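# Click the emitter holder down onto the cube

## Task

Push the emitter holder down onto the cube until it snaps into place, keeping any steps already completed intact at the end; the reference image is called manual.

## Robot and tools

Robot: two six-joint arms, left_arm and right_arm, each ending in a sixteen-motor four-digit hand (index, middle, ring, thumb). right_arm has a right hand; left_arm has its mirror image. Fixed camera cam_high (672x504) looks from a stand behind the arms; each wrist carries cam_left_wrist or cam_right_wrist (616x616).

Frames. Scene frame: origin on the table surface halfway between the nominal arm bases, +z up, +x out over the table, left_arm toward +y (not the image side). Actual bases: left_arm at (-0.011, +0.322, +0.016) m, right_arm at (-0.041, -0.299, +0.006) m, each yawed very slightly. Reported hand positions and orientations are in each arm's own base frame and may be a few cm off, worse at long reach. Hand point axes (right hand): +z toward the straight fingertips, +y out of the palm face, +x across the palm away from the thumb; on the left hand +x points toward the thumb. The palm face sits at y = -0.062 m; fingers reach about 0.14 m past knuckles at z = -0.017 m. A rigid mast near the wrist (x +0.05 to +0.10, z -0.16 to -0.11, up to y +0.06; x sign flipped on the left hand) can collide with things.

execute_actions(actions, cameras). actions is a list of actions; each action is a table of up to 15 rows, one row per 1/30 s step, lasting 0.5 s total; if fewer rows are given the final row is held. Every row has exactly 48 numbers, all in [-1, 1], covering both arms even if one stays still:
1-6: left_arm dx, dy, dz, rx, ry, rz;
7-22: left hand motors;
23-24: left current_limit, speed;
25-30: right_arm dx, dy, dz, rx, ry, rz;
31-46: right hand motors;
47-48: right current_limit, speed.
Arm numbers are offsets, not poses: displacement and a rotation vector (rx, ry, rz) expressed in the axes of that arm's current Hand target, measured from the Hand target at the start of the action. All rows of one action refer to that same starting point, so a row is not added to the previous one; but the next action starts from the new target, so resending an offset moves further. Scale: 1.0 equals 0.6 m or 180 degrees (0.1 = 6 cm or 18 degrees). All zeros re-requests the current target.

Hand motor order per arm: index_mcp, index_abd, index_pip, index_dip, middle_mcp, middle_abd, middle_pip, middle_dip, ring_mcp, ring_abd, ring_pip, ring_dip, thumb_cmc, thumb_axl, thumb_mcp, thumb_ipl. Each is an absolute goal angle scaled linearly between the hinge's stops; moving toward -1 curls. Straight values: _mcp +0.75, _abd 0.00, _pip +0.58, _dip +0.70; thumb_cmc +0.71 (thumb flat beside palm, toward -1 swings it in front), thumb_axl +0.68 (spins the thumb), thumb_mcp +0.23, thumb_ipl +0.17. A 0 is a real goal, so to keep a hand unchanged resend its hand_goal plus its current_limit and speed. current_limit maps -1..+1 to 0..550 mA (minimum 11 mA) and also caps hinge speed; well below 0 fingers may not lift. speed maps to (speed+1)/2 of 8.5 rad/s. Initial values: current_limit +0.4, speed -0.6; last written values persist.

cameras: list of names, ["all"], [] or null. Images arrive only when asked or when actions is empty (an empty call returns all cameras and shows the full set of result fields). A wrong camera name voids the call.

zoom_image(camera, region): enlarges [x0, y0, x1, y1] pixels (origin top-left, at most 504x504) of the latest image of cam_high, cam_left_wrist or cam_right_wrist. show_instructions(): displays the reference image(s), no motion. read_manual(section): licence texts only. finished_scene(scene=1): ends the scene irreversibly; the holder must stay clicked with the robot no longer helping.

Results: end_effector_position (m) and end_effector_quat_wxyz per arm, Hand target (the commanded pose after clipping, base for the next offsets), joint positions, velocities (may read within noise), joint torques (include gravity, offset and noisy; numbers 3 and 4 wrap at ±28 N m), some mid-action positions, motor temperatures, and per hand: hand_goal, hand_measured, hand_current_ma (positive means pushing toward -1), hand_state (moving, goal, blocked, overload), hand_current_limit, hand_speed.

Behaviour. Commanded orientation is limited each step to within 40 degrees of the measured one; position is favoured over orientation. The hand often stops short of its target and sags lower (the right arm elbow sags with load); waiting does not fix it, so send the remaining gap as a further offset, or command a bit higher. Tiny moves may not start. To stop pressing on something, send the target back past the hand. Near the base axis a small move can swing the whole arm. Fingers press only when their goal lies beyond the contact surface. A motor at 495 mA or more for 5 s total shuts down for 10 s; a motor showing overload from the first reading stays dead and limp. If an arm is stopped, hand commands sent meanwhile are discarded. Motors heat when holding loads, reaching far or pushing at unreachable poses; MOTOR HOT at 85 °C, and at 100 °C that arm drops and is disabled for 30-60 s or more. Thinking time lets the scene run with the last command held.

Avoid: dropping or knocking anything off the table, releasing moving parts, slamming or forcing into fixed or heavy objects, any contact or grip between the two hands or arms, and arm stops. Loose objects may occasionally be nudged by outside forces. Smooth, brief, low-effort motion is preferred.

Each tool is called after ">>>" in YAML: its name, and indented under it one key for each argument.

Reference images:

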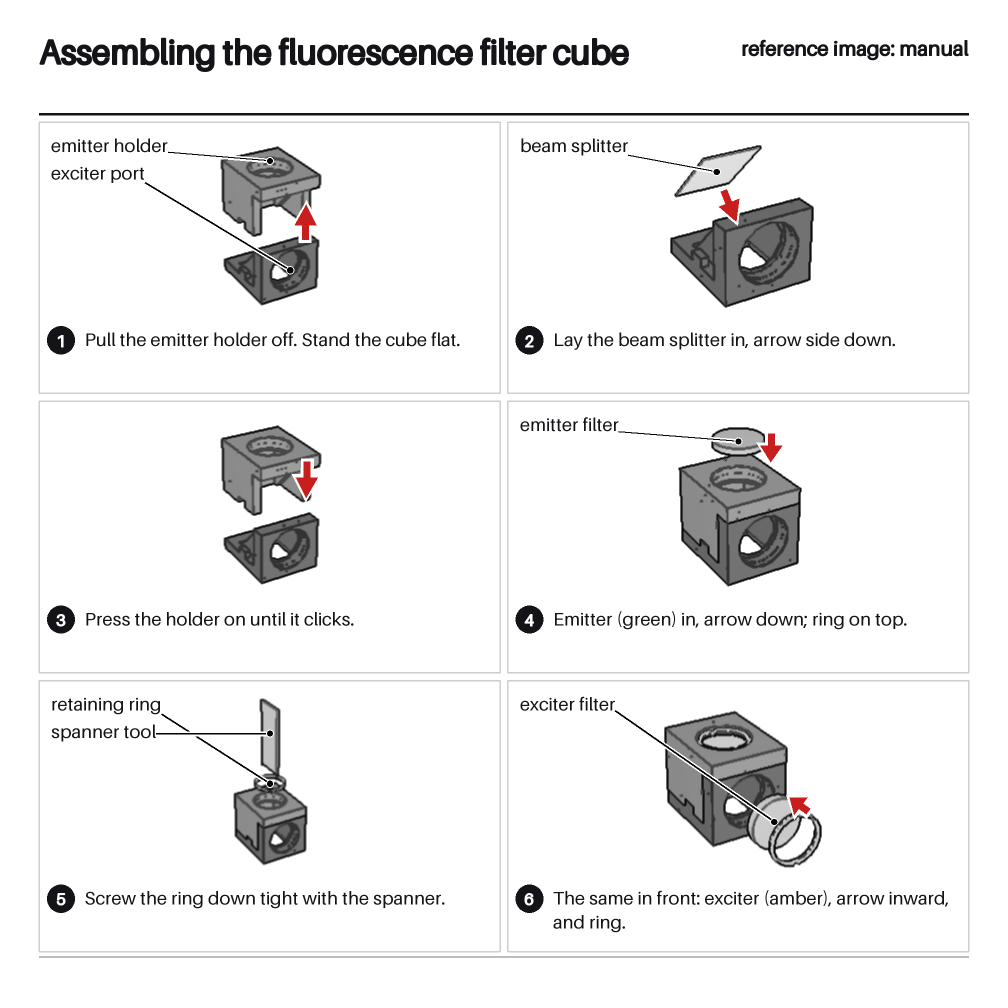

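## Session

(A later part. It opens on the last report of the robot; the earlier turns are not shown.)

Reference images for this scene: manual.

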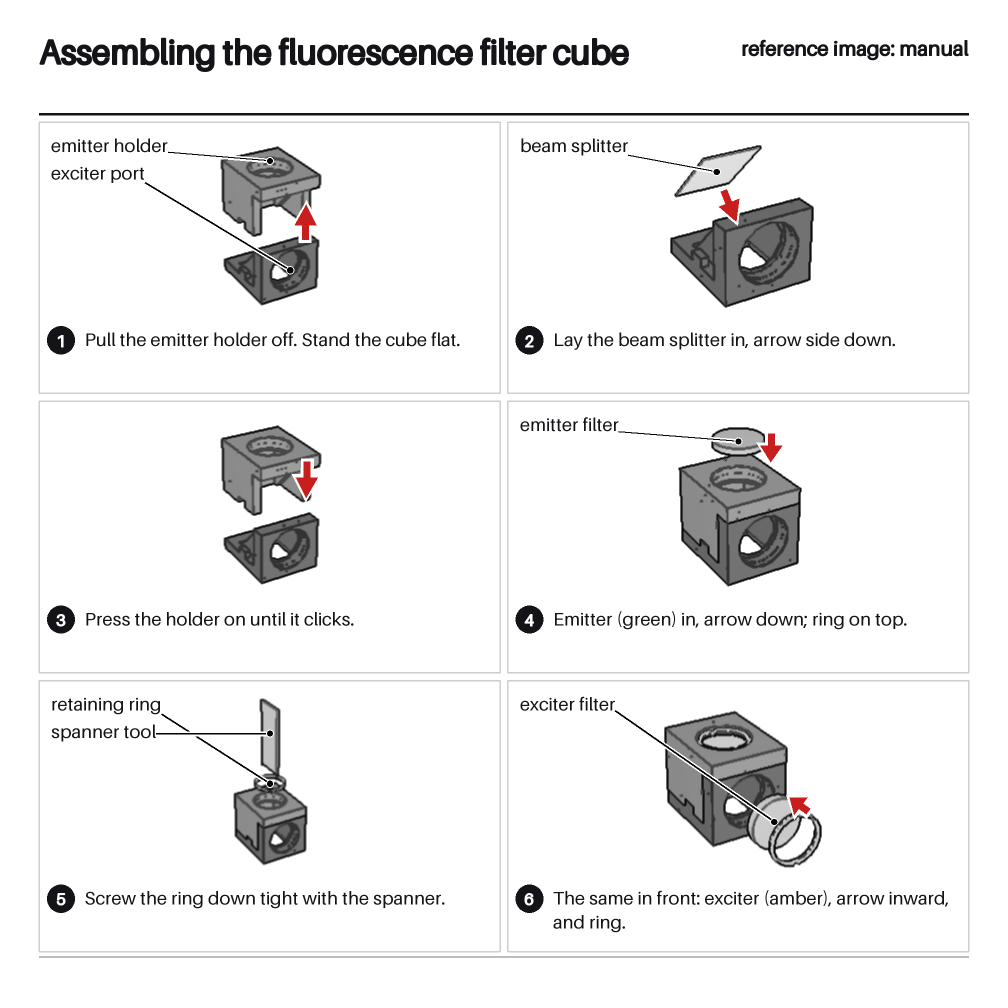

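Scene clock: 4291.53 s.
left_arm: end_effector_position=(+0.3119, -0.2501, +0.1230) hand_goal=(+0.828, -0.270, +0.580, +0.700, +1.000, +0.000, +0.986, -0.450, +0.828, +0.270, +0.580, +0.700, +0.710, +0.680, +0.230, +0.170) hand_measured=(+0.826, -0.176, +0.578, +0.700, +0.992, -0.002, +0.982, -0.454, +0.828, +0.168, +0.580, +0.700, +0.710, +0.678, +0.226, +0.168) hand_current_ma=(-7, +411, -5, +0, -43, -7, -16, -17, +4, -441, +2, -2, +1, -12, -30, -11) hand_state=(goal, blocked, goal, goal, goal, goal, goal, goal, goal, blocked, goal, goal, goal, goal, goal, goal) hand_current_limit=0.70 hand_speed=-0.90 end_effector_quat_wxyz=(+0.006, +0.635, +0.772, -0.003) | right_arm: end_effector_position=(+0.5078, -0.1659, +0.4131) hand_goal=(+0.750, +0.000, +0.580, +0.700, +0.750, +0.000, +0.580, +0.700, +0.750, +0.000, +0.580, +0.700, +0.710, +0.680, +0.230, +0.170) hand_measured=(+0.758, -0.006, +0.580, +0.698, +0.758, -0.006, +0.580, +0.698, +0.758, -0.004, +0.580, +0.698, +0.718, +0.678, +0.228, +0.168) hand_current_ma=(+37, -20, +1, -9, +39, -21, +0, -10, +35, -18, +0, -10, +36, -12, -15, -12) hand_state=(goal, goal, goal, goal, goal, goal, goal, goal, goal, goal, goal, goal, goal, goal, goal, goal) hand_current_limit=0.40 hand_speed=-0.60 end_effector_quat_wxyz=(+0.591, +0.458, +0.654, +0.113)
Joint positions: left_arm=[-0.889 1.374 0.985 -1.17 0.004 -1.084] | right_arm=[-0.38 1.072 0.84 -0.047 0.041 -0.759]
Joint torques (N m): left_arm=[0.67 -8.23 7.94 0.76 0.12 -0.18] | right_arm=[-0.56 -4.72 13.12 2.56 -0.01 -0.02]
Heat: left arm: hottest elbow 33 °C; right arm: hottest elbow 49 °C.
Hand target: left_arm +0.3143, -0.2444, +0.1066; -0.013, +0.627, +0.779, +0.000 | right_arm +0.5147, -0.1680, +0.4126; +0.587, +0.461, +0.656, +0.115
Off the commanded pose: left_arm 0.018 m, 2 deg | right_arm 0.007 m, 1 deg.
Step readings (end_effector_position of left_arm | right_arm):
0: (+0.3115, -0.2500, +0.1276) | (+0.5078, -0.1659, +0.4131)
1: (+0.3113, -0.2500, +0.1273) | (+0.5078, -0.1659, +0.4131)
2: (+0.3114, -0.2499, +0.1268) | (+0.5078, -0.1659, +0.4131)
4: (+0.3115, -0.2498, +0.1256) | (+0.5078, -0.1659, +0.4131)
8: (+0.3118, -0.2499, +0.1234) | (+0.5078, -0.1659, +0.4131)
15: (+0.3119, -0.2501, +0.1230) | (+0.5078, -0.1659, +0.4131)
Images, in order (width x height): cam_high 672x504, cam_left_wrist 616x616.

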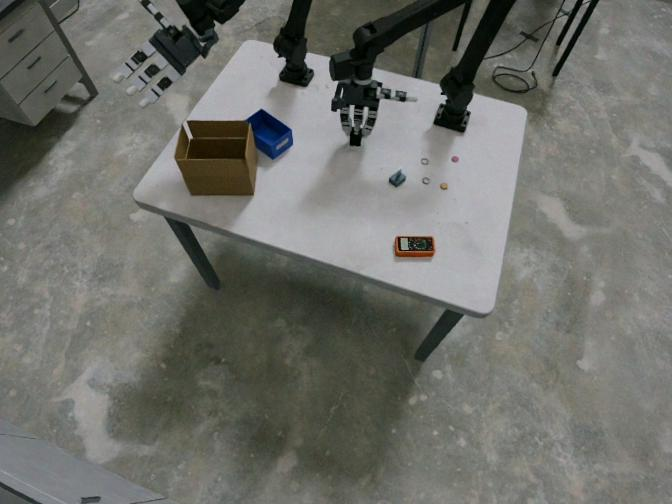

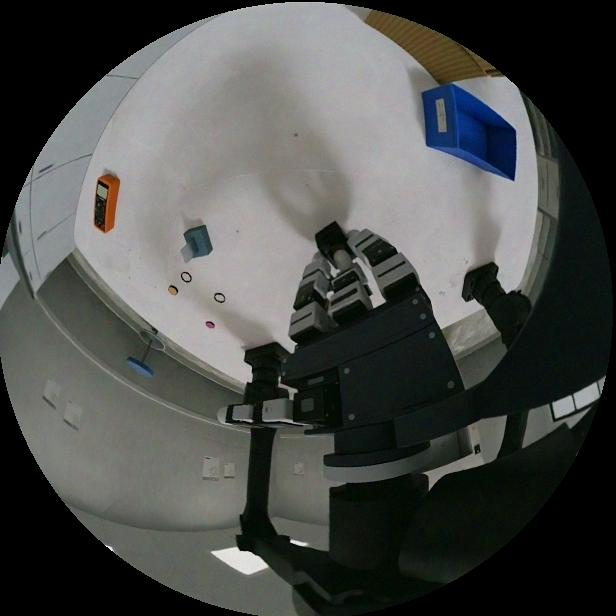

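>>> execute_actions:
  actions:
    - [[0,0,-0.012,0,0,0,0.827,-0.27,0.58,0.7,1,0,0.985,-1,0.827,0.27,0.58,0.7,0.71,0.68,0.23,0.17,0.4,-0.75,0,0,0,0,0,0,0.75,0,0.58,0.7,0.75,0,0.58,0.7,0.75,0,0.58,0.7,0.71,0.68,0.23,0.17,0.4,-0.6]]
    - [[0,0,0,0,0,0,0.827,-0.02,0.58,0.7,1,0,0.985,-1,0.827,0.02,0.58,0.7,0.71,0.68,0.23,0.17,0.4,-0.85,0,0,0,0,0,0,0.75,0,0.58,0.7,0.75,0,0.58,0.7,0.75,0,0.58,0.7,0.71,0.68,0.23,0.17,0.4,-0.6]]
    - [[0,0,0,0,0,0,0.827,-0.02,0.58,0.7,1,0,0.985,-1,0.827,0.02,0.58,0.7,0.71,0.68,0.23,0.17,0.4,-0.85,0,0,0,0,0,0,0.75,0,0.58,0.7,0.75,0,0.58,0.7,0.75,0,0.58,0.7,0.71,0.68,0.23,0.17,0.4,-0.6]]
  cameras: ["cam_high","cam_left_wrist"]

>>> zoom_image:
  camera: "cam_left_wrist"
  region: [300, 205, 370, 275]

>>> zoom_image:
  camera: "cam_high"
  region: [334, 120, 378, 156]

Scene clock: 4440.90 s.
left_arm: end_effector_position=(+0.3109, -0.2489, +0.1205) hand_goal=(+0.828, -0.020, +0.580, +0.700, +1.000, +0.000, +0.986, -1.000, +0.828, +0.020, +0.580, +0.700, +0.710, +0.680, +0.230, +0.170) hand_measured=(+0.826, -0.022, +0.578, +0.700, +0.992, -0.002, +0.982, -0.996, +0.826, +0.024, +0.580, +0.700, +0.710, +0.678, +0.226, +0.168) hand_current_ma=(-8, -12, -5, +0, -43, -7, -16, +19, -6, +14, +2, -2, +1, -12, -30, -11) hand_state=(goal, goal, goal, goal, goal, goal, goal, goal, goal, goal, goal, goal, goal, goal, goal, goal) hand_current_limit=0.40 hand_speed=-0.85 end_effector_quat_wxyz=(+0.000, +0.635, +0.772, -0.002) | right_arm: end_effector_position=(+0.5078, -0.1659, +0.4131) hand_goal=(+0.750, +0.000, +0.580, +0.700, +0.750, +0.000, +0.580, +0.700, +0.750, +0.000, +0.580, +0.700, +0.710, +0.680, +0.230, +0.170) hand_measured=(+0.758, -0.006, +0.580, +0.698, +0.758, -0.006, +0.580, +0.698, +0.758, -0.004, +0.580, +0.698, +0.718, +0.678, +0.228, +0.168) hand_current_ma=(+37, -20, +1, -9, +39, -21, +0, -10, +35, -18, +0, -10, +36, -12, -15, -12) hand_state=(goal, goal, goal, goal, goal, goal, goal, goal, goal, goal, goal, goal, goal, goal, goal, goal) hand_current_limit=0.40 hand_speed=-0.60 end_effector_quat_wxyz=(+0.591, +0.458, +0.654, +0.113)
Joint positions: left_arm=[-0.889 1.38 0.985 -1.176 0.005 -1.084] | right_arm=[-0.38 1.072 0.84 -0.047 0.041 -0.759]
Joint torques (N m): left_arm=[0.56 -9.58 9.05 0.2 0.11 -0.17] | right_arm=[-0.56 -4.72 13.14 2.56 0 -0.02]
Heat: left arm: hottest elbow 33 °C; right arm: hottest elbow 50 °C.
Hand target: left_arm +0.3143, -0.2445, +0.1138; -0.013, +0.627, +0.779, +0.000 | right_arm +0.5147, -0.1680, +0.4126; +0.587, +0.461, +0.656, +0.115
Off the commanded pose: left_arm 0.009 m, 2 deg | right_arm 0.007 m, 1 deg.
Step readings (end_effector_position of left_arm | right_arm):
0: (+0.3119, -0.2501, +0.1230) | (+0.5078, -0.1659, +0.4131)
1: (+0.3118, -0.2499, +0.1230) | (+0.5078, -0.1659, +0.4131)
2: (+0.3117, -0.2499, +0.1230) | (+0.5078, -0.1659, +0.4131)
4: (+0.3114, -0.2495, +0.1225) | (+0.5078, -0.1659, +0.4131)
8: (+0.3109, -0.2489, +0.1207) | (+0.5078, -0.1659, +0.4131)
15: (+0.3109, -0.2489, +0.1207) | (+0.5078, -0.1659, +0.4131)
16: (+0.3109, -0.2489, +0.1207) | (+0.5078, -0.1659, +0.4131)
17: (+0.3109, -0.2489, +0.1207) | (+0.5078, -0.1659, +0.4131)
19: (+0.3109, -0.2489, +0.1207) | (+0.5078, -0.1659, +0.4131)
23: (+0.3109, -0.2489, +0.1206) | (+0.5078, -0.1659, +0.4131)
30: (+0.3109, -0.2489, +0.1205) | (+0.5078, -0.1659, +0.4131)
31: (+0.3109, -0.2489, +0.1205) | (+0.5078, -0.1659, +0.4131)
32: (+0.3109, -0.2489, +0.1205) | (+0.5078, -0.1659, +0.4131)
34: (+0.3109, -0.2489, +0.1205) | (+0.5078, -0.1659, +0.4131)
38: (+0.3109, -0.2489, +0.1205) | (+0.5078, -0.1659, +0.4131)
45: (+0.3109, -0.2489, +0.1205) | (+0.5078, -0.1659, +0.4131)
Images, in order (width x height): cam_high 672x504, cam_left_wrist 616x616.

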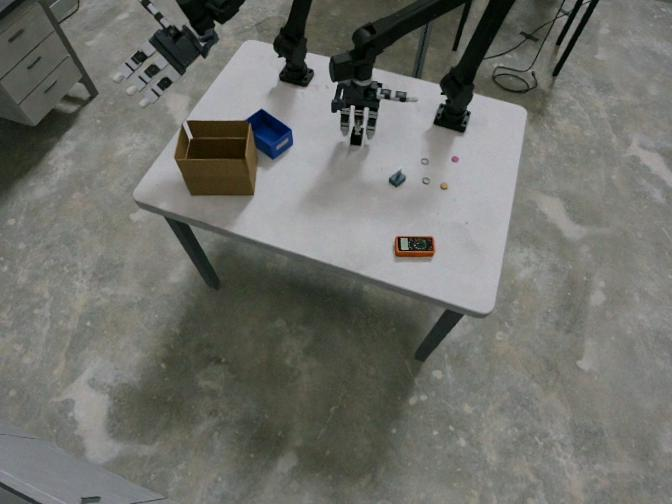

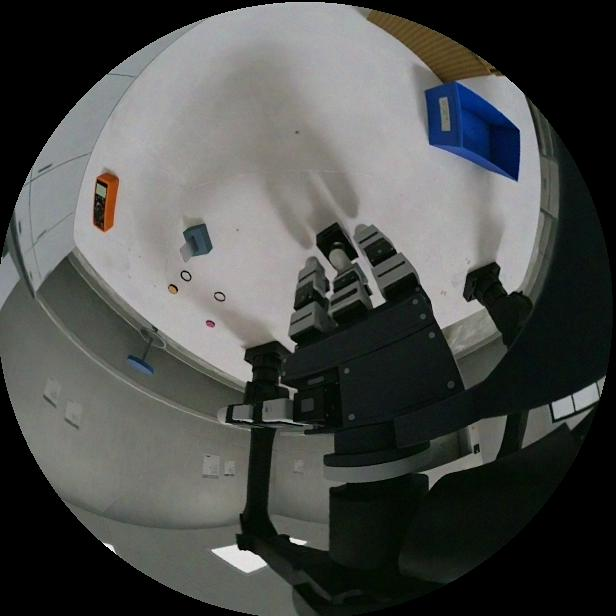

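Scaled by 7.200 from the camera's 616x616 image, which has a finer 880x880 frame.

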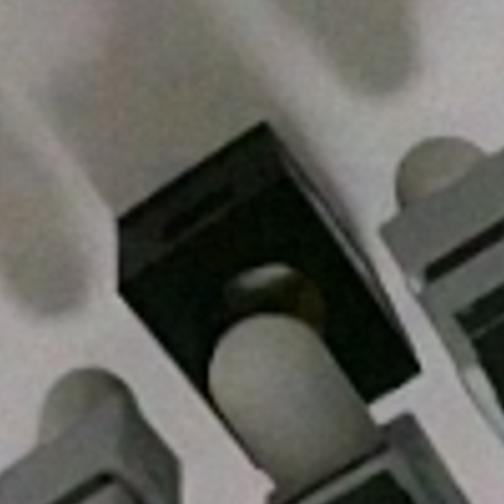

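Scaled by 11.455 from the camera's 672x504 image, which has a finer 960x720 frame.

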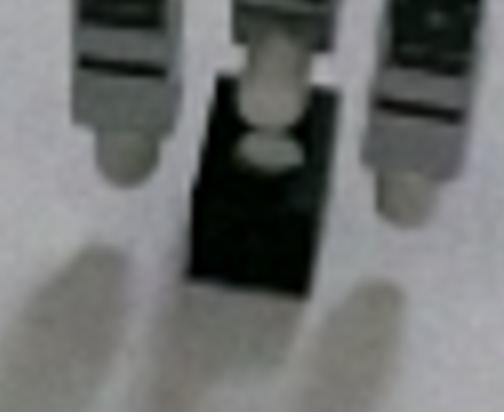

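>>> zoom_image:
  camera: "cam_left_wrist"
  region: [312, 218, 342, 248]

>>> zoom_image:
  camera: "cam_left_wrist"
  region: [335, 230, 365, 260]

>>> zoom_image:
  camera: "cam_high"
  region: [347, 124, 367, 148]

Scaled by 16.800 from the camera's 616x616 image, which has a finer 880x880 frame.

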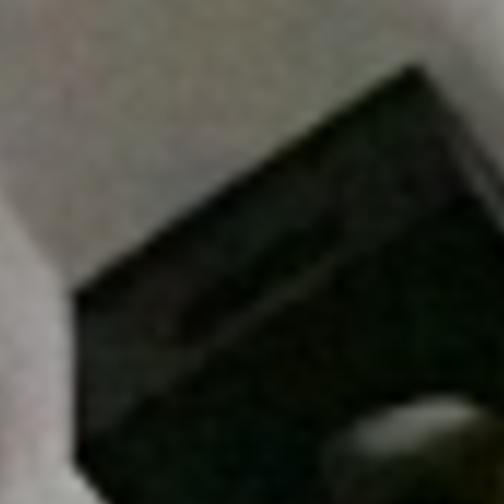

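Scaled by 16.800 from the camera's 616x616 image, which has a finer 880x880 frame.

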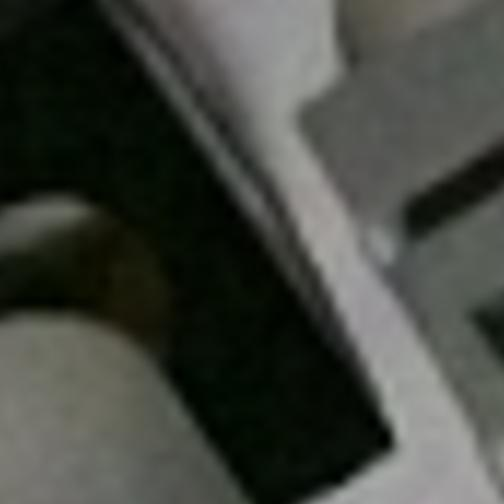

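Scaled by 21.000 from the camera's 672x504 image, which has a finer 960x720 frame.

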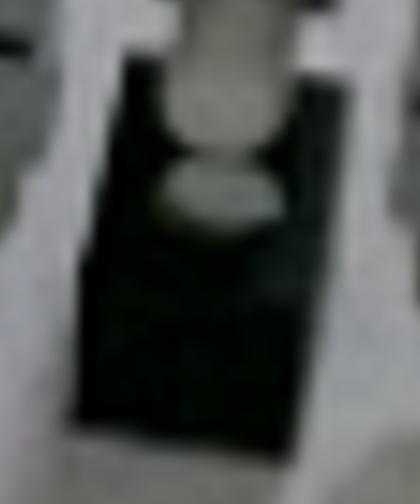

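>>> execute_actions:
  actions:
    - [[0,0,-0.03,0,0,0,0.827,-0.02,0.58,0.7,1,0,0.985,-1,0.827,0.02,0.58,0.7,0.71,0.68,0.23,0.17,0.4,-0.85,0,0,0,0,0,0,0.75,0,0.58,0.7,0.75,0,0.58,0.7,0.75,0,0.58,0.7,0.71,0.68,0.23,0.17,0.4,-0.6],[0,0,-0.06,0,0,0,0.827,-0.02,0.58,0.7,1,0,0.985,-1,0.827,0.02,0.58,0.7,0.71,0.68,0.23,0.17,0.4,-0.85,0,0,0,0,0,0,0.75,0,0.58,0.7,0.75,0,0.58,0.7,0.75,0,0.58,0.7,0.71,0.68,0.23,0.17,0.4,-0.6],[0,0,-0.0833,0,0,0,0.827,-0.02,0.58,0.7,1,0,0.985,-1,0.827,0.02,0.58,0.7,0.71,0.68,0.23,0.17,0.4,-0.85,0,0,0,0,0,0,0.75,0,0.58,0.7,0.75,0,0.58,0.7,0.75,0,0.58,0.7,0.71,0.68,0.23,0.17,0.4,-0.6]]
    - [[0,0,0,0,0,0,0.827,-0.02,0.58,0.7,-0.48,0,-0.5,0,0.827,0.02,0.58,0.7,0.71,0.68,0.23,0.17,0.4,-0.5,0,0,0,0,0,0,0.75,0,0.58,0.7,0.75,0,0.58,0.7,0.75,0,0.58,0.7,0.71,0.68,0.23,0.17,0.4,-0.6]]
    - [[0,0,0,0,0,0,0.827,-0.02,0.58,0.7,-0.48,0,-0.5,0,0.827,0.02,0.58,0.7,0.71,0.68,0.23,0.17,0.4,-0.5,0,0,0,0,0,0,0.75,0,0.58,0.7,0.75,0,0.58,0.7,0.75,0,0.58,0.7,0.71,0.68,0.23,0.17,0.4,-0.6]]
    - [[0,0,0,0,0,0,0.84,-0.34,0.58,0.7,-0.48,0,-0.5,0,0.84,0.34,0.58,0.7,0.71,0.68,0.23,0.17,0.4,-0.75,0,0,0,0,0,0,0.75,0,0.58,0.7,0.75,0,0.58,0.7,0.75,0,0.58,0.7,0.71,0.68,0.23,0.17,0.4,-0.6]]
  cameras: ["cam_high","cam_left_wrist"]

>>> zoom_image:
  camera: "cam_left_wrist"
  region: [290, 195, 370, 275]

>>> zoom_image:
  camera: "cam_high"
  region: [334, 110, 378, 154]

Scene clock: 4590.73 s.
left_arm: end_effector_position=(+0.3046, -0.2411, +0.1466) hand_goal=(+0.840, -0.340, +0.580, +0.700, -0.480, +0.000, -0.500, +0.000, +0.840, +0.340, +0.580, +0.700, +0.710, +0.680, +0.230, +0.170) hand_measured=(+0.832, -0.334, +0.578, +0.700, -0.460, -0.002, -0.496, -0.002, +0.832, +0.332, +0.580, +0.700, +0.710, +0.678, +0.226, +0.168) hand_current_ma=(-40, +23, -5, +0, +101, -6, +23, -14, -38, -30, -1, -2, +1, -12, -31, -11) hand_state=(goal, goal, goal, goal, goal, goal, goal, goal, goal, goal, goal, goal, goal, goal, goal, goal) hand_current_limit=0.40 hand_speed=-0.75 end_effector_quat_wxyz=(-0.032, +0.634, +0.772, +0.004) | right_arm: end_effector_position=(+0.5078, -0.1659, +0.4131) hand_goal=(+0.750, +0.000, +0.580, +0.700, +0.750, +0.000, +0.580, +0.700, +0.750, +0.000, +0.580, +0.700, +0.710, +0.680, +0.230, +0.170) hand_measured=(+0.758, -0.006, +0.580, +0.698, +0.758, -0.006, +0.580, +0.698, +0.758, -0.004, +0.580, +0.698, +0.718, +0.678, +0.228, +0.168) hand_current_ma=(+37, -20, +1, -9, +39, -21, +0, -10, +35, -18, +0, -10, +36, -12, -15, -12) hand_state=(goal, goal, goal, goal, goal, goal, goal, goal, goal, goal, goal, goal, goal, goal, goal, goal) hand_current_limit=0.40 hand_speed=-0.60 end_effector_quat_wxyz=(+0.591, +0.458, +0.654, +0.113)
Joint positions: left_arm=[-0.889 1.37 1.051 -1.316 0.005 -1.084] | right_arm=[-0.38 1.072 0.84 -0.047 0.041 -0.759]
Joint torques (N m): left_arm=[0.79 -12.69 11.97 0.12 -0.02 -0.15] | right_arm=[-0.5 -4.66 13.12 2.56 0 -0.02]
Heat: left arm: hottest elbow 35 °C; right arm: hottest elbow 50 °C.
Hand target: left_arm +0.3154, -0.2454, +0.1637; -0.013, +0.627, +0.779, +0.000 | right_arm +0.5147, -0.1680, +0.4126; +0.587, +0.461, +0.656, +0.115
Off the commanded pose: left_arm 0.021 m, 2 deg | right_arm 0.007 m, 1 deg.
Step readings (end_effector_position of left_arm | right_arm):
0: (+0.3109, -0.2489, +0.1205) | (+0.5078, -0.1659, +0.4131)
1: (+0.3098, -0.2475, +0.1205) | (+0.5078, -0.1659, +0.4131)
2: (+0.3080, -0.2454, +0.1216) | (+0.5078, -0.1659, +0.4131)
4: (+0.3030, -0.2393, +0.1282) | (+0.5078, -0.1659, +0.4131)
8: (+0.3038, -0.2401, +0.1424) | (+0.5078, -0.1659, +0.4131)
15: (+0.3049, -0.2413, +0.1466) | (+0.5078, -0.1659, +0.4131)
16: (+0.3049, -0.2413, +0.1466) | (+0.5078, -0.1659, +0.4131)
17: (+0.3047, -0.2411, +0.1466) | (+0.5078, -0.1659, +0.4131)
19: (+0.3046, -0.2411, +0.1466) | (+0.5078, -0.1659, +0.4131)
23: (+0.3046, -0.2411, +0.1466) | (+0.5078, -0.1659, +0.4131)
30: (+0.3046, -0.2411, +0.1466) | (+0.5078, -0.1659, +0.4131)
31: (+0.3046, -0.2411, +0.1466) | (+0.5078, -0.1659, +0.4131)
32: (+0.3046, -0.2411, +0.1466) | (+0.5078, -0.1659, +0.4131)
34: (+0.3046, -0.2411, +0.1466) | (+0.5078, -0.1659, +0.4131)
38: (+0.3046, -0.2411, +0.1466) | (+0.5078, -0.1659, +0.4131)
45: (+0.3046, -0.2411, +0.1466) | (+0.5078, -0.1659, +0.4131)
46: (+0.3046, -0.2411, +0.1466) | (+0.5078, -0.1659, +0.4131)
47: (+0.3046, -0.2411, +0.1466) | (+0.5078, -0.1659, +0.4131)
49: (+0.3046, -0.2411, +0.1466) | (+0.5078, -0.1659, +0.4131)
53: (+0.3046, -0.2411, +0.1466) | (+0.5078, -0.1659, +0.4131)
60: (+0.3046, -0.2411, +0.1466) | (+0.5078, -0.1659, +0.4131)
Images, in order (width x height): cam_high 672x504, cam_left_wrist 616x616.

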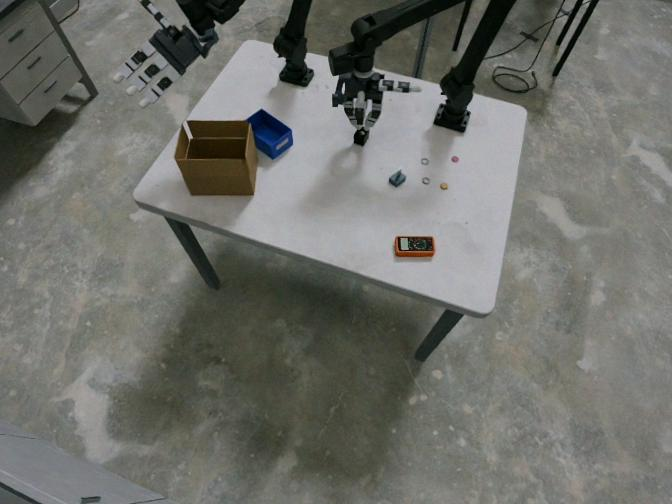

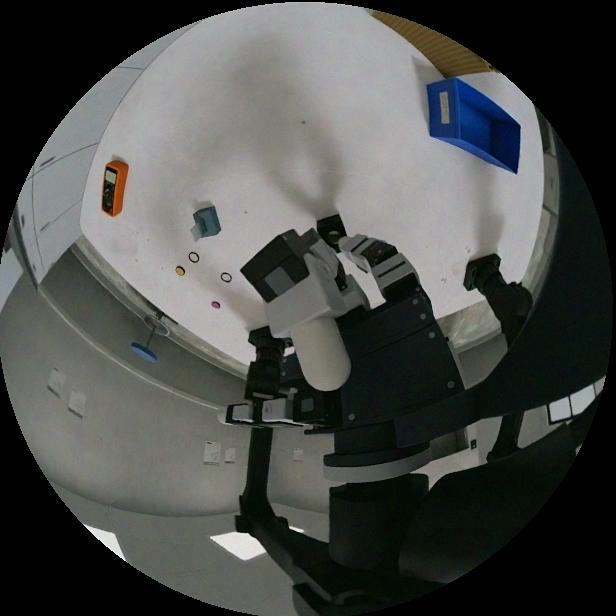

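Scaled by 6.300 from the camera's 616x616 image, which has a finer 880x880 frame.

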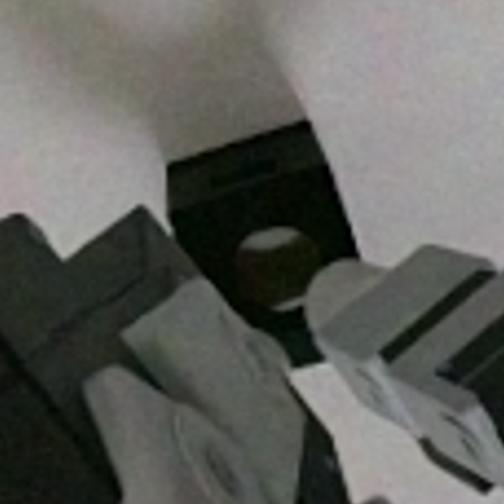

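Scaled by 11.455 from the camera's 672x504 image, which has a finer 960x720 frame.

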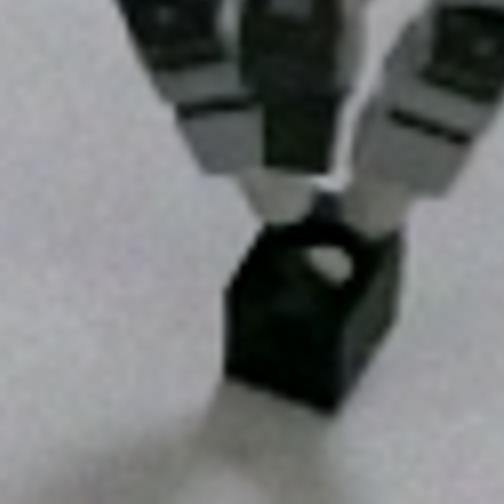

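>>> execute_actions:
  actions:
    - [[0,0,-0.04,0,0,0,0.84,-0.34,0.58,0.7,-0.48,0,-0.5,0,0.84,0.34,0.58,0.7,0.71,0.68,0.23,0.17,0.4,-0.75,0,0,0,0,0,0,0.75,0,0.58,0.7,0.75,0,0.58,0.7,0.75,0,0.58,0.7,0.71,0.68,0.23,0.17,0.4,-0.6],[0,0,-0.06,0,0,0,0.84,-0.34,0.58,0.7,-0.48,0,-0.5,0,0.84,0.34,0.58,0.7,0.71,0.68,0.23,0.17,0.4,-0.75,0,0,0,0,0,0,0.75,0,0.58,0.7,0.75,0,0.58,0.7,0.75,0,0.58,0.7,0.71,0.68,0.23,0.17,0.4,-0.6]]
    - [[-0.008,-0.003,0,-0.002,-0.003,0.04,0.84,-0.34,0.58,0.7,-0.48,0,-0.5,0,0.84,0.34,0.58,0.7,0.71,0.68,0.23,0.17,0.4,-0.75,0,0,0,0,0,0,0.75,0,0.58,0.7,0.75,0,0.58,0.7,0.75,0,0.58,0.7,0.71,0.68,0.23,0.17,0.4,-0.6],[-0.0168,-0.006,0.02,-0.0053,-0.0064,0.083,0.84,-0.34,0.58,0.7,-0.48,0,-0.5,0,0.84,0.34,0.58,0.7,0.71,0.68,0.23,0.17,0.4,-0.75,0,0,0,0,0,0,0.75,0,0.58,0.7,0.75,0,0.58,0.7,0.75,0,0.58,0.7,0.71,0.68,0.23,0.17,0.4,-0.6]]
  cameras: ["cam_high","cam_left_wrist"]

>>> zoom_image:
  camera: "cam_left_wrist"
  region: [300, 190, 370, 260]

>>> zoom_image:
  camera: "cam_high"
  region: [334, 110, 378, 154]

Scene clock: 4659.00 s.
left_arm: end_effector_position=(+0.3112, -0.2592, +0.1850) hand_goal=(+0.840, -0.340, +0.580, +0.700, -0.480, +0.000, -0.500, +0.000, +0.840, +0.340, +0.580, +0.700, +0.710, +0.680, +0.230, +0.170) hand_measured=(+0.836, -0.336, +0.578, +0.700, -0.462, -0.002, -0.496, -0.002, +0.834, +0.334, +0.580, +0.700, +0.712, +0.678, +0.226, +0.168) hand_current_ma=(-25, +20, -5, +0, +94, -6, +22, -14, -28, -24, -1, -2, +5, -12, -31, -11) hand_state=(goal, goal, goal, goal, goal, goal, goal, goal, goal, goal, goal, goal, goal, goal, goal, goal) hand_current_limit=0.40 hand_speed=-0.75 end_effector_quat_wxyz=(-0.008, +0.723, +0.691, +0.000) | right_arm: end_effector_position=(+0.5078, -0.1659, +0.4131) hand_goal=(+0.750, +0.000, +0.580, +0.700, +0.750, +0.000, +0.580, +0.700, +0.750, +0.000, +0.580, +0.700, +0.710, +0.680, +0.230, +0.170) hand_measured=(+0.758, -0.006, +0.580, +0.698, +0.758, -0.006, +0.580, +0.698, +0.758, -0.004, +0.580, +0.698, +0.718, +0.678, +0.228, +0.168) hand_current_ma=(+37, -20, +1, -9, +39, -21, +0, -10, +35, -18, +0, -10, +36, -12, -15, -12) hand_state=(goal, goal, goal, goal, goal, goal, goal, goal, goal, goal, goal, goal, goal, goal, goal, goal) hand_current_limit=0.40 hand_speed=-0.60 end_effector_quat_wxyz=(+0.591, +0.458, +0.654, +0.113)
Joint positions: left_arm=[-0.888 1.306 1.094 -1.374 0.001 -0.843] | right_arm=[-0.38 1.072 0.84 -0.047 0.041 -0.759]
Joint torques (N m): left_arm=[0.5 -12.04 8.47 0.91 0.05 0.03] | right_arm=[-0.56 -4.72 13.14 2.58 -0.01 -0.02]
Heat: left arm: hottest elbow 37 °C; right arm: hottest elbow 50 °C.
Hand target: left_arm +0.3146, -0.2563, +0.1875; +0.000, +0.723, +0.691, -0.002 | right_arm +0.5147, -0.1680, +0.4126; +0.587, +0.461, +0.656, +0.115
Off the commanded pose: left_arm 0.005 m, 1 deg | right_arm 0.007 m, 1 deg.
Step readings (end_effector_position of left_arm | right_arm):
0: (+0.3046, -0.2411, +0.1466) | (+0.5078, -0.1659, +0.4131)
1: (+0.3037, -0.2399, +0.1477) | (+0.5078, -0.1659, +0.4131)
2: (+0.3026, -0.2386, +0.1510) | (+0.5078, -0.1659, +0.4131)
4: (+0.3021, -0.2379, +0.1625) | (+0.5078, -0.1659, +0.4131)
8: (+0.3064, -0.2430, +0.1813) | (+0.5078, -0.1659, +0.4131)
15: (+0.3067, -0.2434, +0.1851) | (+0.5078, -0.1659, +0.4131)
16: (+0.3073, -0.2444, +0.1852) | (+0.5078, -0.1659, +0.4131)
17: (+0.3088, -0.2463, +0.1851) | (+0.5078, -0.1659, +0.4131)
19: (+0.3110, -0.2504, +0.1837) | (+0.5078, -0.1659, +0.4131)
23: (+0.3098, -0.2532, +0.1840) | (+0.5078, -0.1659, +0.4131)
30: (+0.3109, -0.2581, +0.1850) | (+0.5078, -0.1659, +0.4131)
Images, in order (width x height): cam_high 672x504, cam_left_wrist 616x616.

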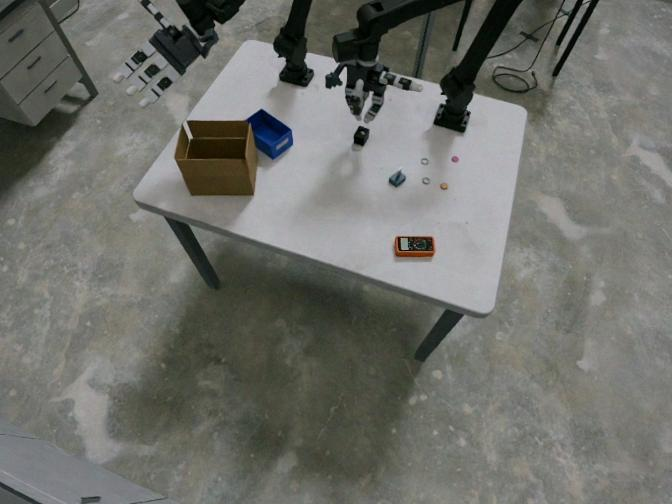

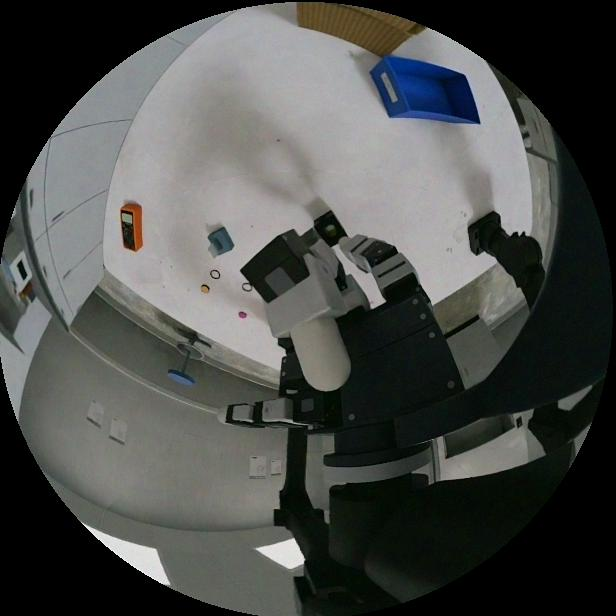

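Scaled by 7.200 from the camera's 616x616 image, which has a finer 880x880 frame.

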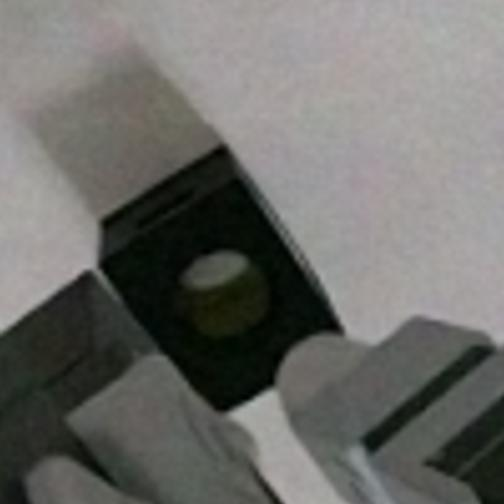

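Scaled by 11.455 from the camera's 672x504 image, which has a finer 960x720 frame.

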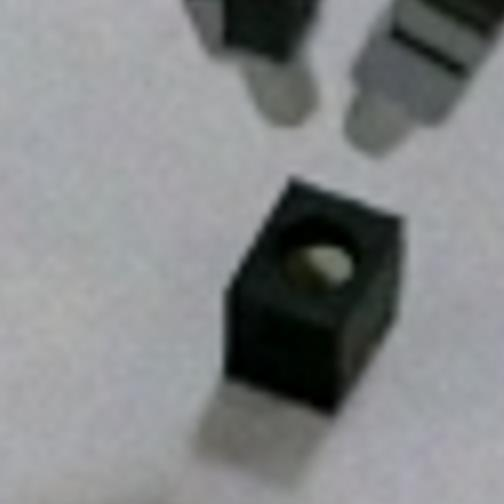

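>>> zoom_image:
  camera: "cam_high"
  region: [351, 122, 373, 148]

>>> zoom_image:
  camera: "cam_left_wrist"
  region: [312, 208, 350, 248]

Scaled by 19.385 from the camera's 672x504 image, which has a finer 960x720 frame.

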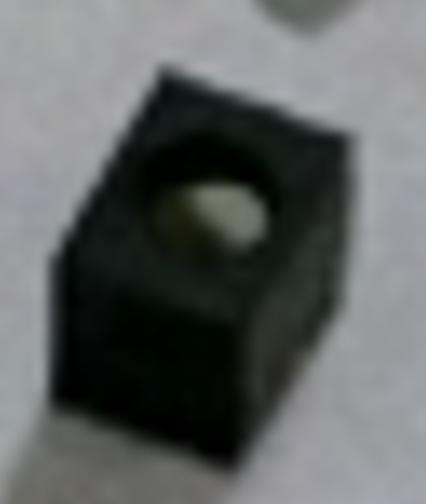

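Scaled by 12.600 from the camera's 616x616 image, which has a finer 880x880 frame.

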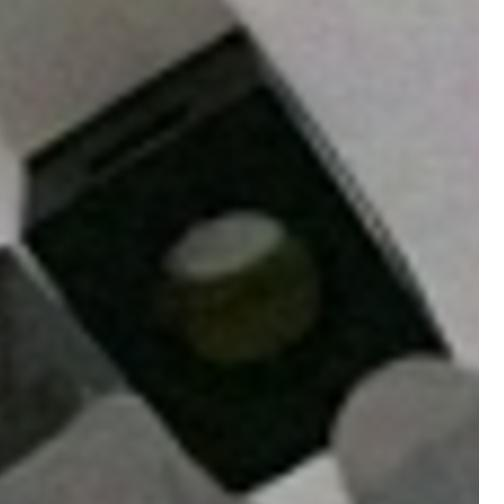

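>>> execute_actions:
  actions:
    - [[-0.0097,-0.0301,0.01,0,0,0.0133,0.84,-0.34,0.58,0.7,-0.48,0,-0.5,0,0.84,0.34,0.58,0.7,0.71,0.68,0.23,0.17,0.4,-0.75,0,0,0,0,0,0,0.75,0,0.58,0.7,0.75,0,0.58,0.7,0.75,0,0.58,0.7,0.71,0.68,0.23,0.17,0.4,-0.6]]
    - [[0,0,0.03,0,0,0,0.84,-0.34,0.58,0.7,-0.48,0,-0.5,0,0.84,0.34,0.58,0.7,0.71,0.68,0.23,0.17,0.4,-0.75,0,0,0,0,0,0,0.75,0,0.58,0.7,0.75,0,0.58,0.7,0.75,0,0.58,0.7,0.71,0.68,0.23,0.17,0.4,-0.6],[0,0,0.0558,0,0,0,0.84,-0.34,0.58,0.7,-0.48,0,-0.5,0,0.84,0.34,0.58,0.7,0.71,0.68,0.23,0.17,0.4,-0.75,0,0,0,0,0,0,0.75,0,0.58,0.7,0.75,0,0.58,0.7,0.75,0,0.58,0.7,0.71,0.68,0.23,0.17,0.4,-0.6]]
  cameras: ["cam_high","cam_left_wrist"]

>>> zoom_image:
  camera: "cam_left_wrist"
  region: [305, 200, 355, 250]

>>> zoom_image:
  camera: "cam_high"
  region: [344, 116, 376, 148]

Scene clock: 4746.80 s.
left_arm: end_effector_position=(+0.2973, -0.2543, +0.1516) hand_goal=(+0.840, -0.340, +0.580, +0.700, -0.480, +0.000, -0.500, +0.000, +0.840, +0.340, +0.580, +0.700, +0.710, +0.680, +0.230, +0.170) hand_measured=(+0.836, -0.336, +0.578, +0.700, -0.464, -0.002, -0.496, -0.002, +0.836, +0.336, +0.580, +0.700, +0.712, +0.678, +0.226, +0.168) hand_current_ma=(-19, +18, -5, +0, +84, -6, +21, -14, -21, -20, -1, -2, +5, -12, -30, -11) hand_state=(goal, goal, goal, goal, goal, goal, goal, goal, goal, goal, goal, goal, goal, goal, goal, goal) hand_current_limit=0.40 hand_speed=-0.75 end_effector_quat_wxyz=(+0.001, +0.730, +0.684, -0.001) | right_arm: end_effector_position=(+0.5078, -0.1659, +0.4131) hand_goal=(+0.750, +0.000, +0.580, +0.700, +0.750, +0.000, +0.580, +0.700, +0.750, +0.000, +0.580, +0.700, +0.710, +0.680, +0.230, +0.170) hand_measured=(+0.758, -0.006, +0.580, +0.698, +0.758, -0.006, +0.580, +0.698, +0.758, -0.004, +0.580, +0.698, +0.718, +0.678, +0.228, +0.168) hand_current_ma=(+37, -20, +1, -9, +39, -21, +0, -10, +35, -18, +0, -10, +36, -12, -15, -12) hand_state=(goal, goal, goal, goal, goal, goal, goal, goal, goal, goal, goal, goal, goal, goal, goal, goal) hand_current_limit=0.40 hand_speed=-0.60 end_effector_quat_wxyz=(+0.591, +0.458, +0.654, +0.113)
Joint positions: left_arm=[-0.907 1.281 0.979 -1.268 0.003 -0.842] | right_arm=[-0.38 1.072 0.84 -0.047 0.041 -0.759]
Joint torques (N m): left_arm=[-1.61 -9.41 9.05 0.94 0.01 0.01] | right_arm=[-0.56 -4.72 13.11 2.59 0 -0.02]
Heat: left arm: hottest elbow 33 °C; right arm: hottest elbow 50 °C.
Hand target: left_arm +0.2961, -0.2614, +0.1481; +0.000, +0.737, +0.675, -0.002 | right_arm +0.5147, -0.1680, +0.4126; +0.587, +0.461, +0.656, +0.115
Off the commanded pose: left_arm 0.008 m, 1 deg | right_arm 0.007 m, 1 deg.
Step readings (end_effector_position of left_arm | right_arm):
0: (+0.3113, -0.2593, +0.1850) | (+0.5078, -0.1659, +0.4131)
1: (+0.3106, -0.2593, +0.1842) | (+0.5078, -0.1659, +0.4131)
2: (+0.3086, -0.2589, +0.1824) | (+0.5078, -0.1659, +0.4131)
4: (+0.3039, -0.2571, +0.1788) | (+0.5078, -0.1659, +0.4131)
8: (+0.2997, -0.2564, +0.1770) | (+0.5078, -0.1659, +0.4131)
15: (+0.2993, -0.2568, +0.1770) | (+0.5078, -0.1659, +0.4131)
16: (+0.2995, -0.2570, +0.1760) | (+0.5078, -0.1659, +0.4131)
17: (+0.3005, -0.2583, +0.1726) | (+0.5078, -0.1659, +0.4131)
19: (+0.3003, -0.2581, +0.1625) | (+0.5078, -0.1659, +0.4131)
23: (+0.2962, -0.2529, +0.1513) | (+0.5078, -0.1659, +0.4131)
30: (+0.2973, -0.2543, +0.1516) | (+0.5078, -0.1659, +0.4131)
Images, in order (width x height): cam_high 672x504, cam_left_wrist 616x616.

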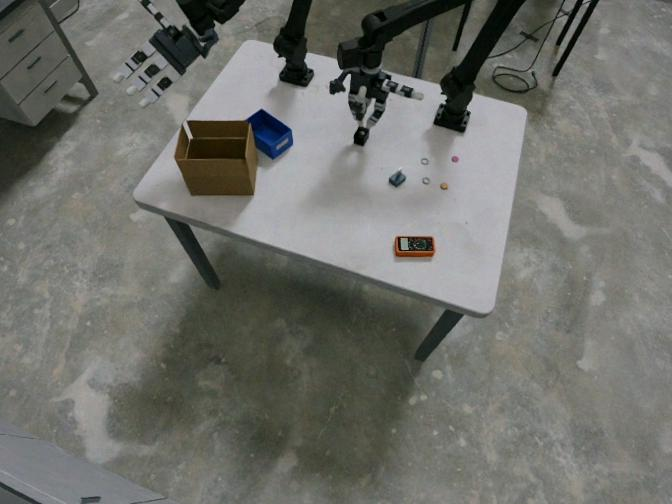

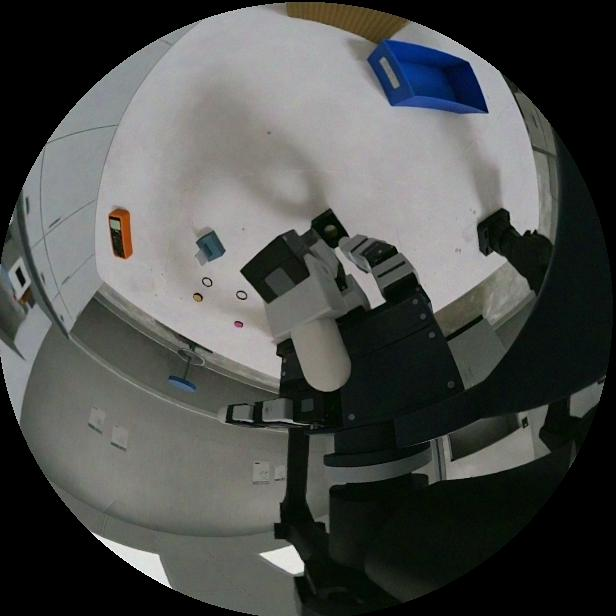

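Scaled by 10.080 from the camera's 616x616 image, which has a finer 880x880 frame.

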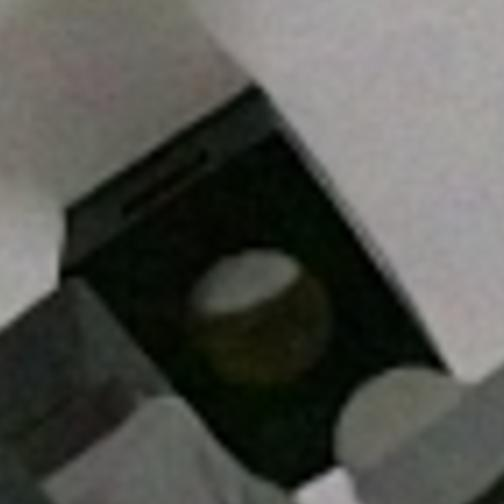

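Scaled by 15.750 from the camera's 672x504 image, which has a finer 960x720 frame.

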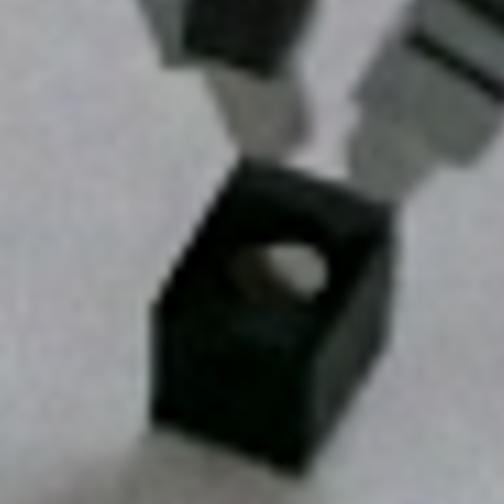

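>>> execute_actions:
  actions:
    - [[0,0,0.01,0,0,0,0.84,-0.355,0.58,0.7,-0.48,0,-0.5,0,0.84,0.325,0.58,0.7,0.71,0.68,0.23,0.17,0.7,-0.75,0,0,0,0,0,0,0.75,0,0.58,0.7,0.75,0,0.58,0.7,0.75,0,0.58,0.7,0.71,0.68,0.23,0.17,0.4,-0.6],[0,0,0.02,0,0,0,0.84,-0.355,0.58,0.7,-0.48,0,-0.5,0,0.84,0.325,0.58,0.7,0.71,0.68,0.23,0.17,0.7,-0.75,0,0,0,0,0,0,0.75,0,0.58,0.7,0.75,0,0.58,0.7,0.75,0,0.58,0.7,0.71,0.68,0.23,0.17,0.4,-0.6]]
  cameras: ["cam_high","cam_left_wrist"]

>>> zoom_image:
  camera: "cam_left_wrist"
  region: [305, 200, 355, 250]

>>> zoom_image:
  camera: "cam_high"
  region: [344, 116, 376, 148]

Scene clock: 4765.33 s.
left_arm: end_effector_position=(+0.2987, -0.2560, +0.1456) hand_goal=(+0.840, -0.354, +0.580, +0.700, -0.480, +0.000, -0.500, +0.000, +0.840, +0.326, +0.580, +0.700, +0.710, +0.680, +0.230, +0.170) hand_measured=(+0.836, -0.348, +0.578, +0.700, -0.464, -0.002, -0.496, -0.002, +0.836, +0.328, +0.580, +0.700, +0.712, +0.678, +0.226, +0.168) hand_current_ma=(-19, +25, -5, +0, +84, -6, +21, -14, -21, +6, -1, -2, +5, -12, -30, -11) hand_state=(goal, goal, goal, goal, goal, goal, goal, goal, goal, goal, goal, goal, goal, goal, goal, goal) hand_current_limit=0.70 hand_speed=-0.75 end_effector_quat_wxyz=(+0.008, +0.730, +0.684, -0.002) | right_arm: end_effector_position=(+0.5078, -0.1659, +0.4131) hand_goal=(+0.750, +0.000, +0.580, +0.700, +0.750, +0.000, +0.580, +0.700, +0.750, +0.000, +0.580, +0.700, +0.710, +0.680, +0.230, +0.170) hand_measured=(+0.758, -0.006, +0.580, +0.698, +0.758, -0.006, +0.580, +0.698, +0.758, -0.004, +0.580, +0.698, +0.718, +0.678, +0.228, +0.168) hand_current_ma=(+37, -20, +1, -9, +39, -21, +0, -10, +35, -18, +0, -10, +36, -12, -15, -12) hand_state=(goal, goal, goal, goal, goal, goal, goal, goal, goal, goal, goal, goal, goal, goal, goal, goal) hand_current_limit=0.40 hand_speed=-0.60 end_effector_quat_wxyz=(+0.591, +0.458, +0.654, +0.113)
Joint positions: left_arm=[-0.907 1.282 0.962 -1.234 0.003 -0.842] | right_arm=[-0.38 1.072 0.84 -0.047 0.041 -0.759]
Joint torques (N m): left_arm=[-1.32 -8.35 8.28 0.99 0.03 0.01] | right_arm=[-0.5 -4.72 13.12 2.58 -0.01 -0.02]
Heat: left arm: hottest elbow 35 °C; right arm: hottest elbow 50 °C.
Hand target: left_arm +0.2961, -0.2615, +0.1361; +0.000, +0.737, +0.675, -0.002 | right_arm +0.5147, -0.1680, +0.4126; +0.587, +0.461, +0.656, +0.115
Off the commanded pose: left_arm 0.011 m, 2 deg | right_arm 0.007 m, 1 deg.
Step readings (end_effector_position of left_arm | right_arm):
0: (+0.2973, -0.2543, +0.1516) | (+0.5078, -0.1659, +0.4131)
1: (+0.2975, -0.2546, +0.1515) | (+0.5078, -0.1659, +0.4131)
2: (+0.2981, -0.2553, +0.1507) | (+0.5078, -0.1659, +0.4131)
4: (+0.2990, -0.2564, +0.1485) | (+0.5078, -0.1659, +0.4131)
8: (+0.2984, -0.2557, +0.1456) | (+0.5078, -0.1659, +0.4131)
15: (+0.2987, -0.2560, +0.1456) | (+0.5078, -0.1659, +0.4131)
Images, in order (width x height): cam_high 672x504, cam_left_wrist 616x616.

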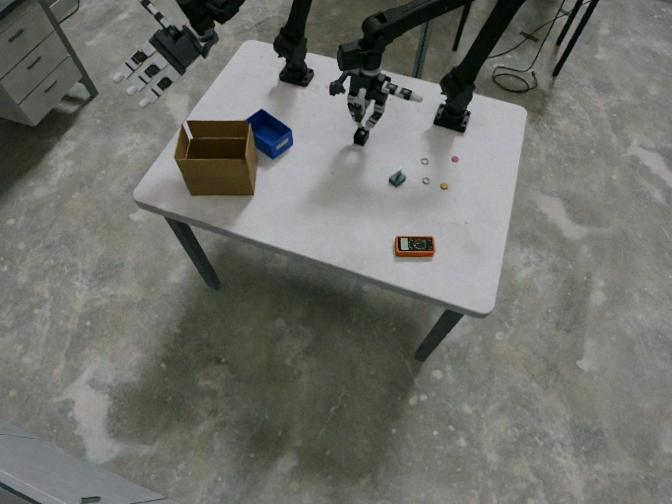

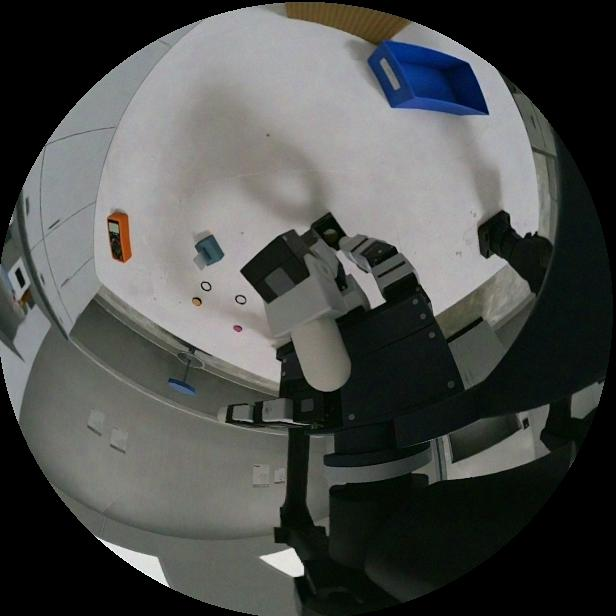

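Scaled by 10.080 from the camera's 616x616 image, which has a finer 880x880 frame.

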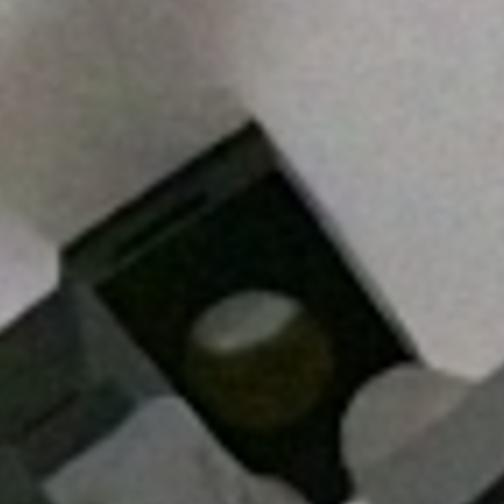

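Scaled by 15.750 from the camera's 672x504 image, which has a finer 960x720 frame.

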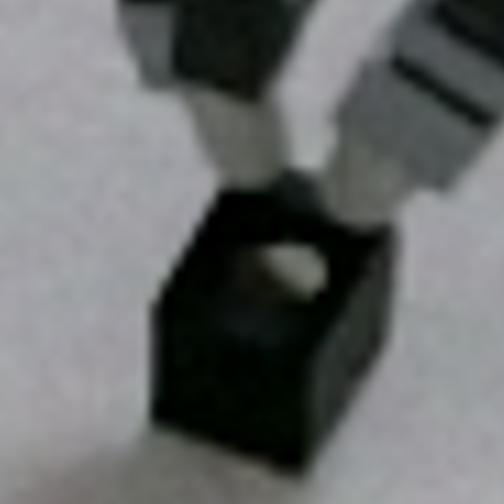

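>>> zoom_image:
  camera: "cam_high"
  region: [351, 122, 373, 148]

Scaled by 19.385 from the camera's 672x504 image, which has a finer 960x720 frame.

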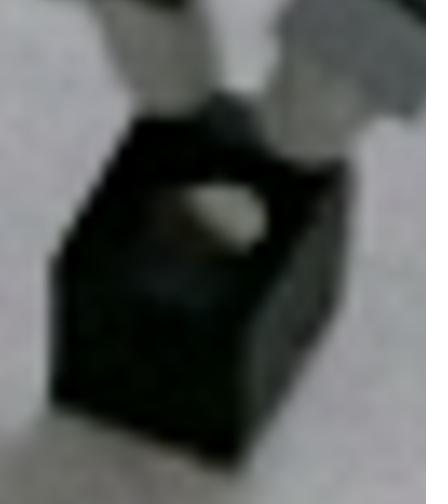

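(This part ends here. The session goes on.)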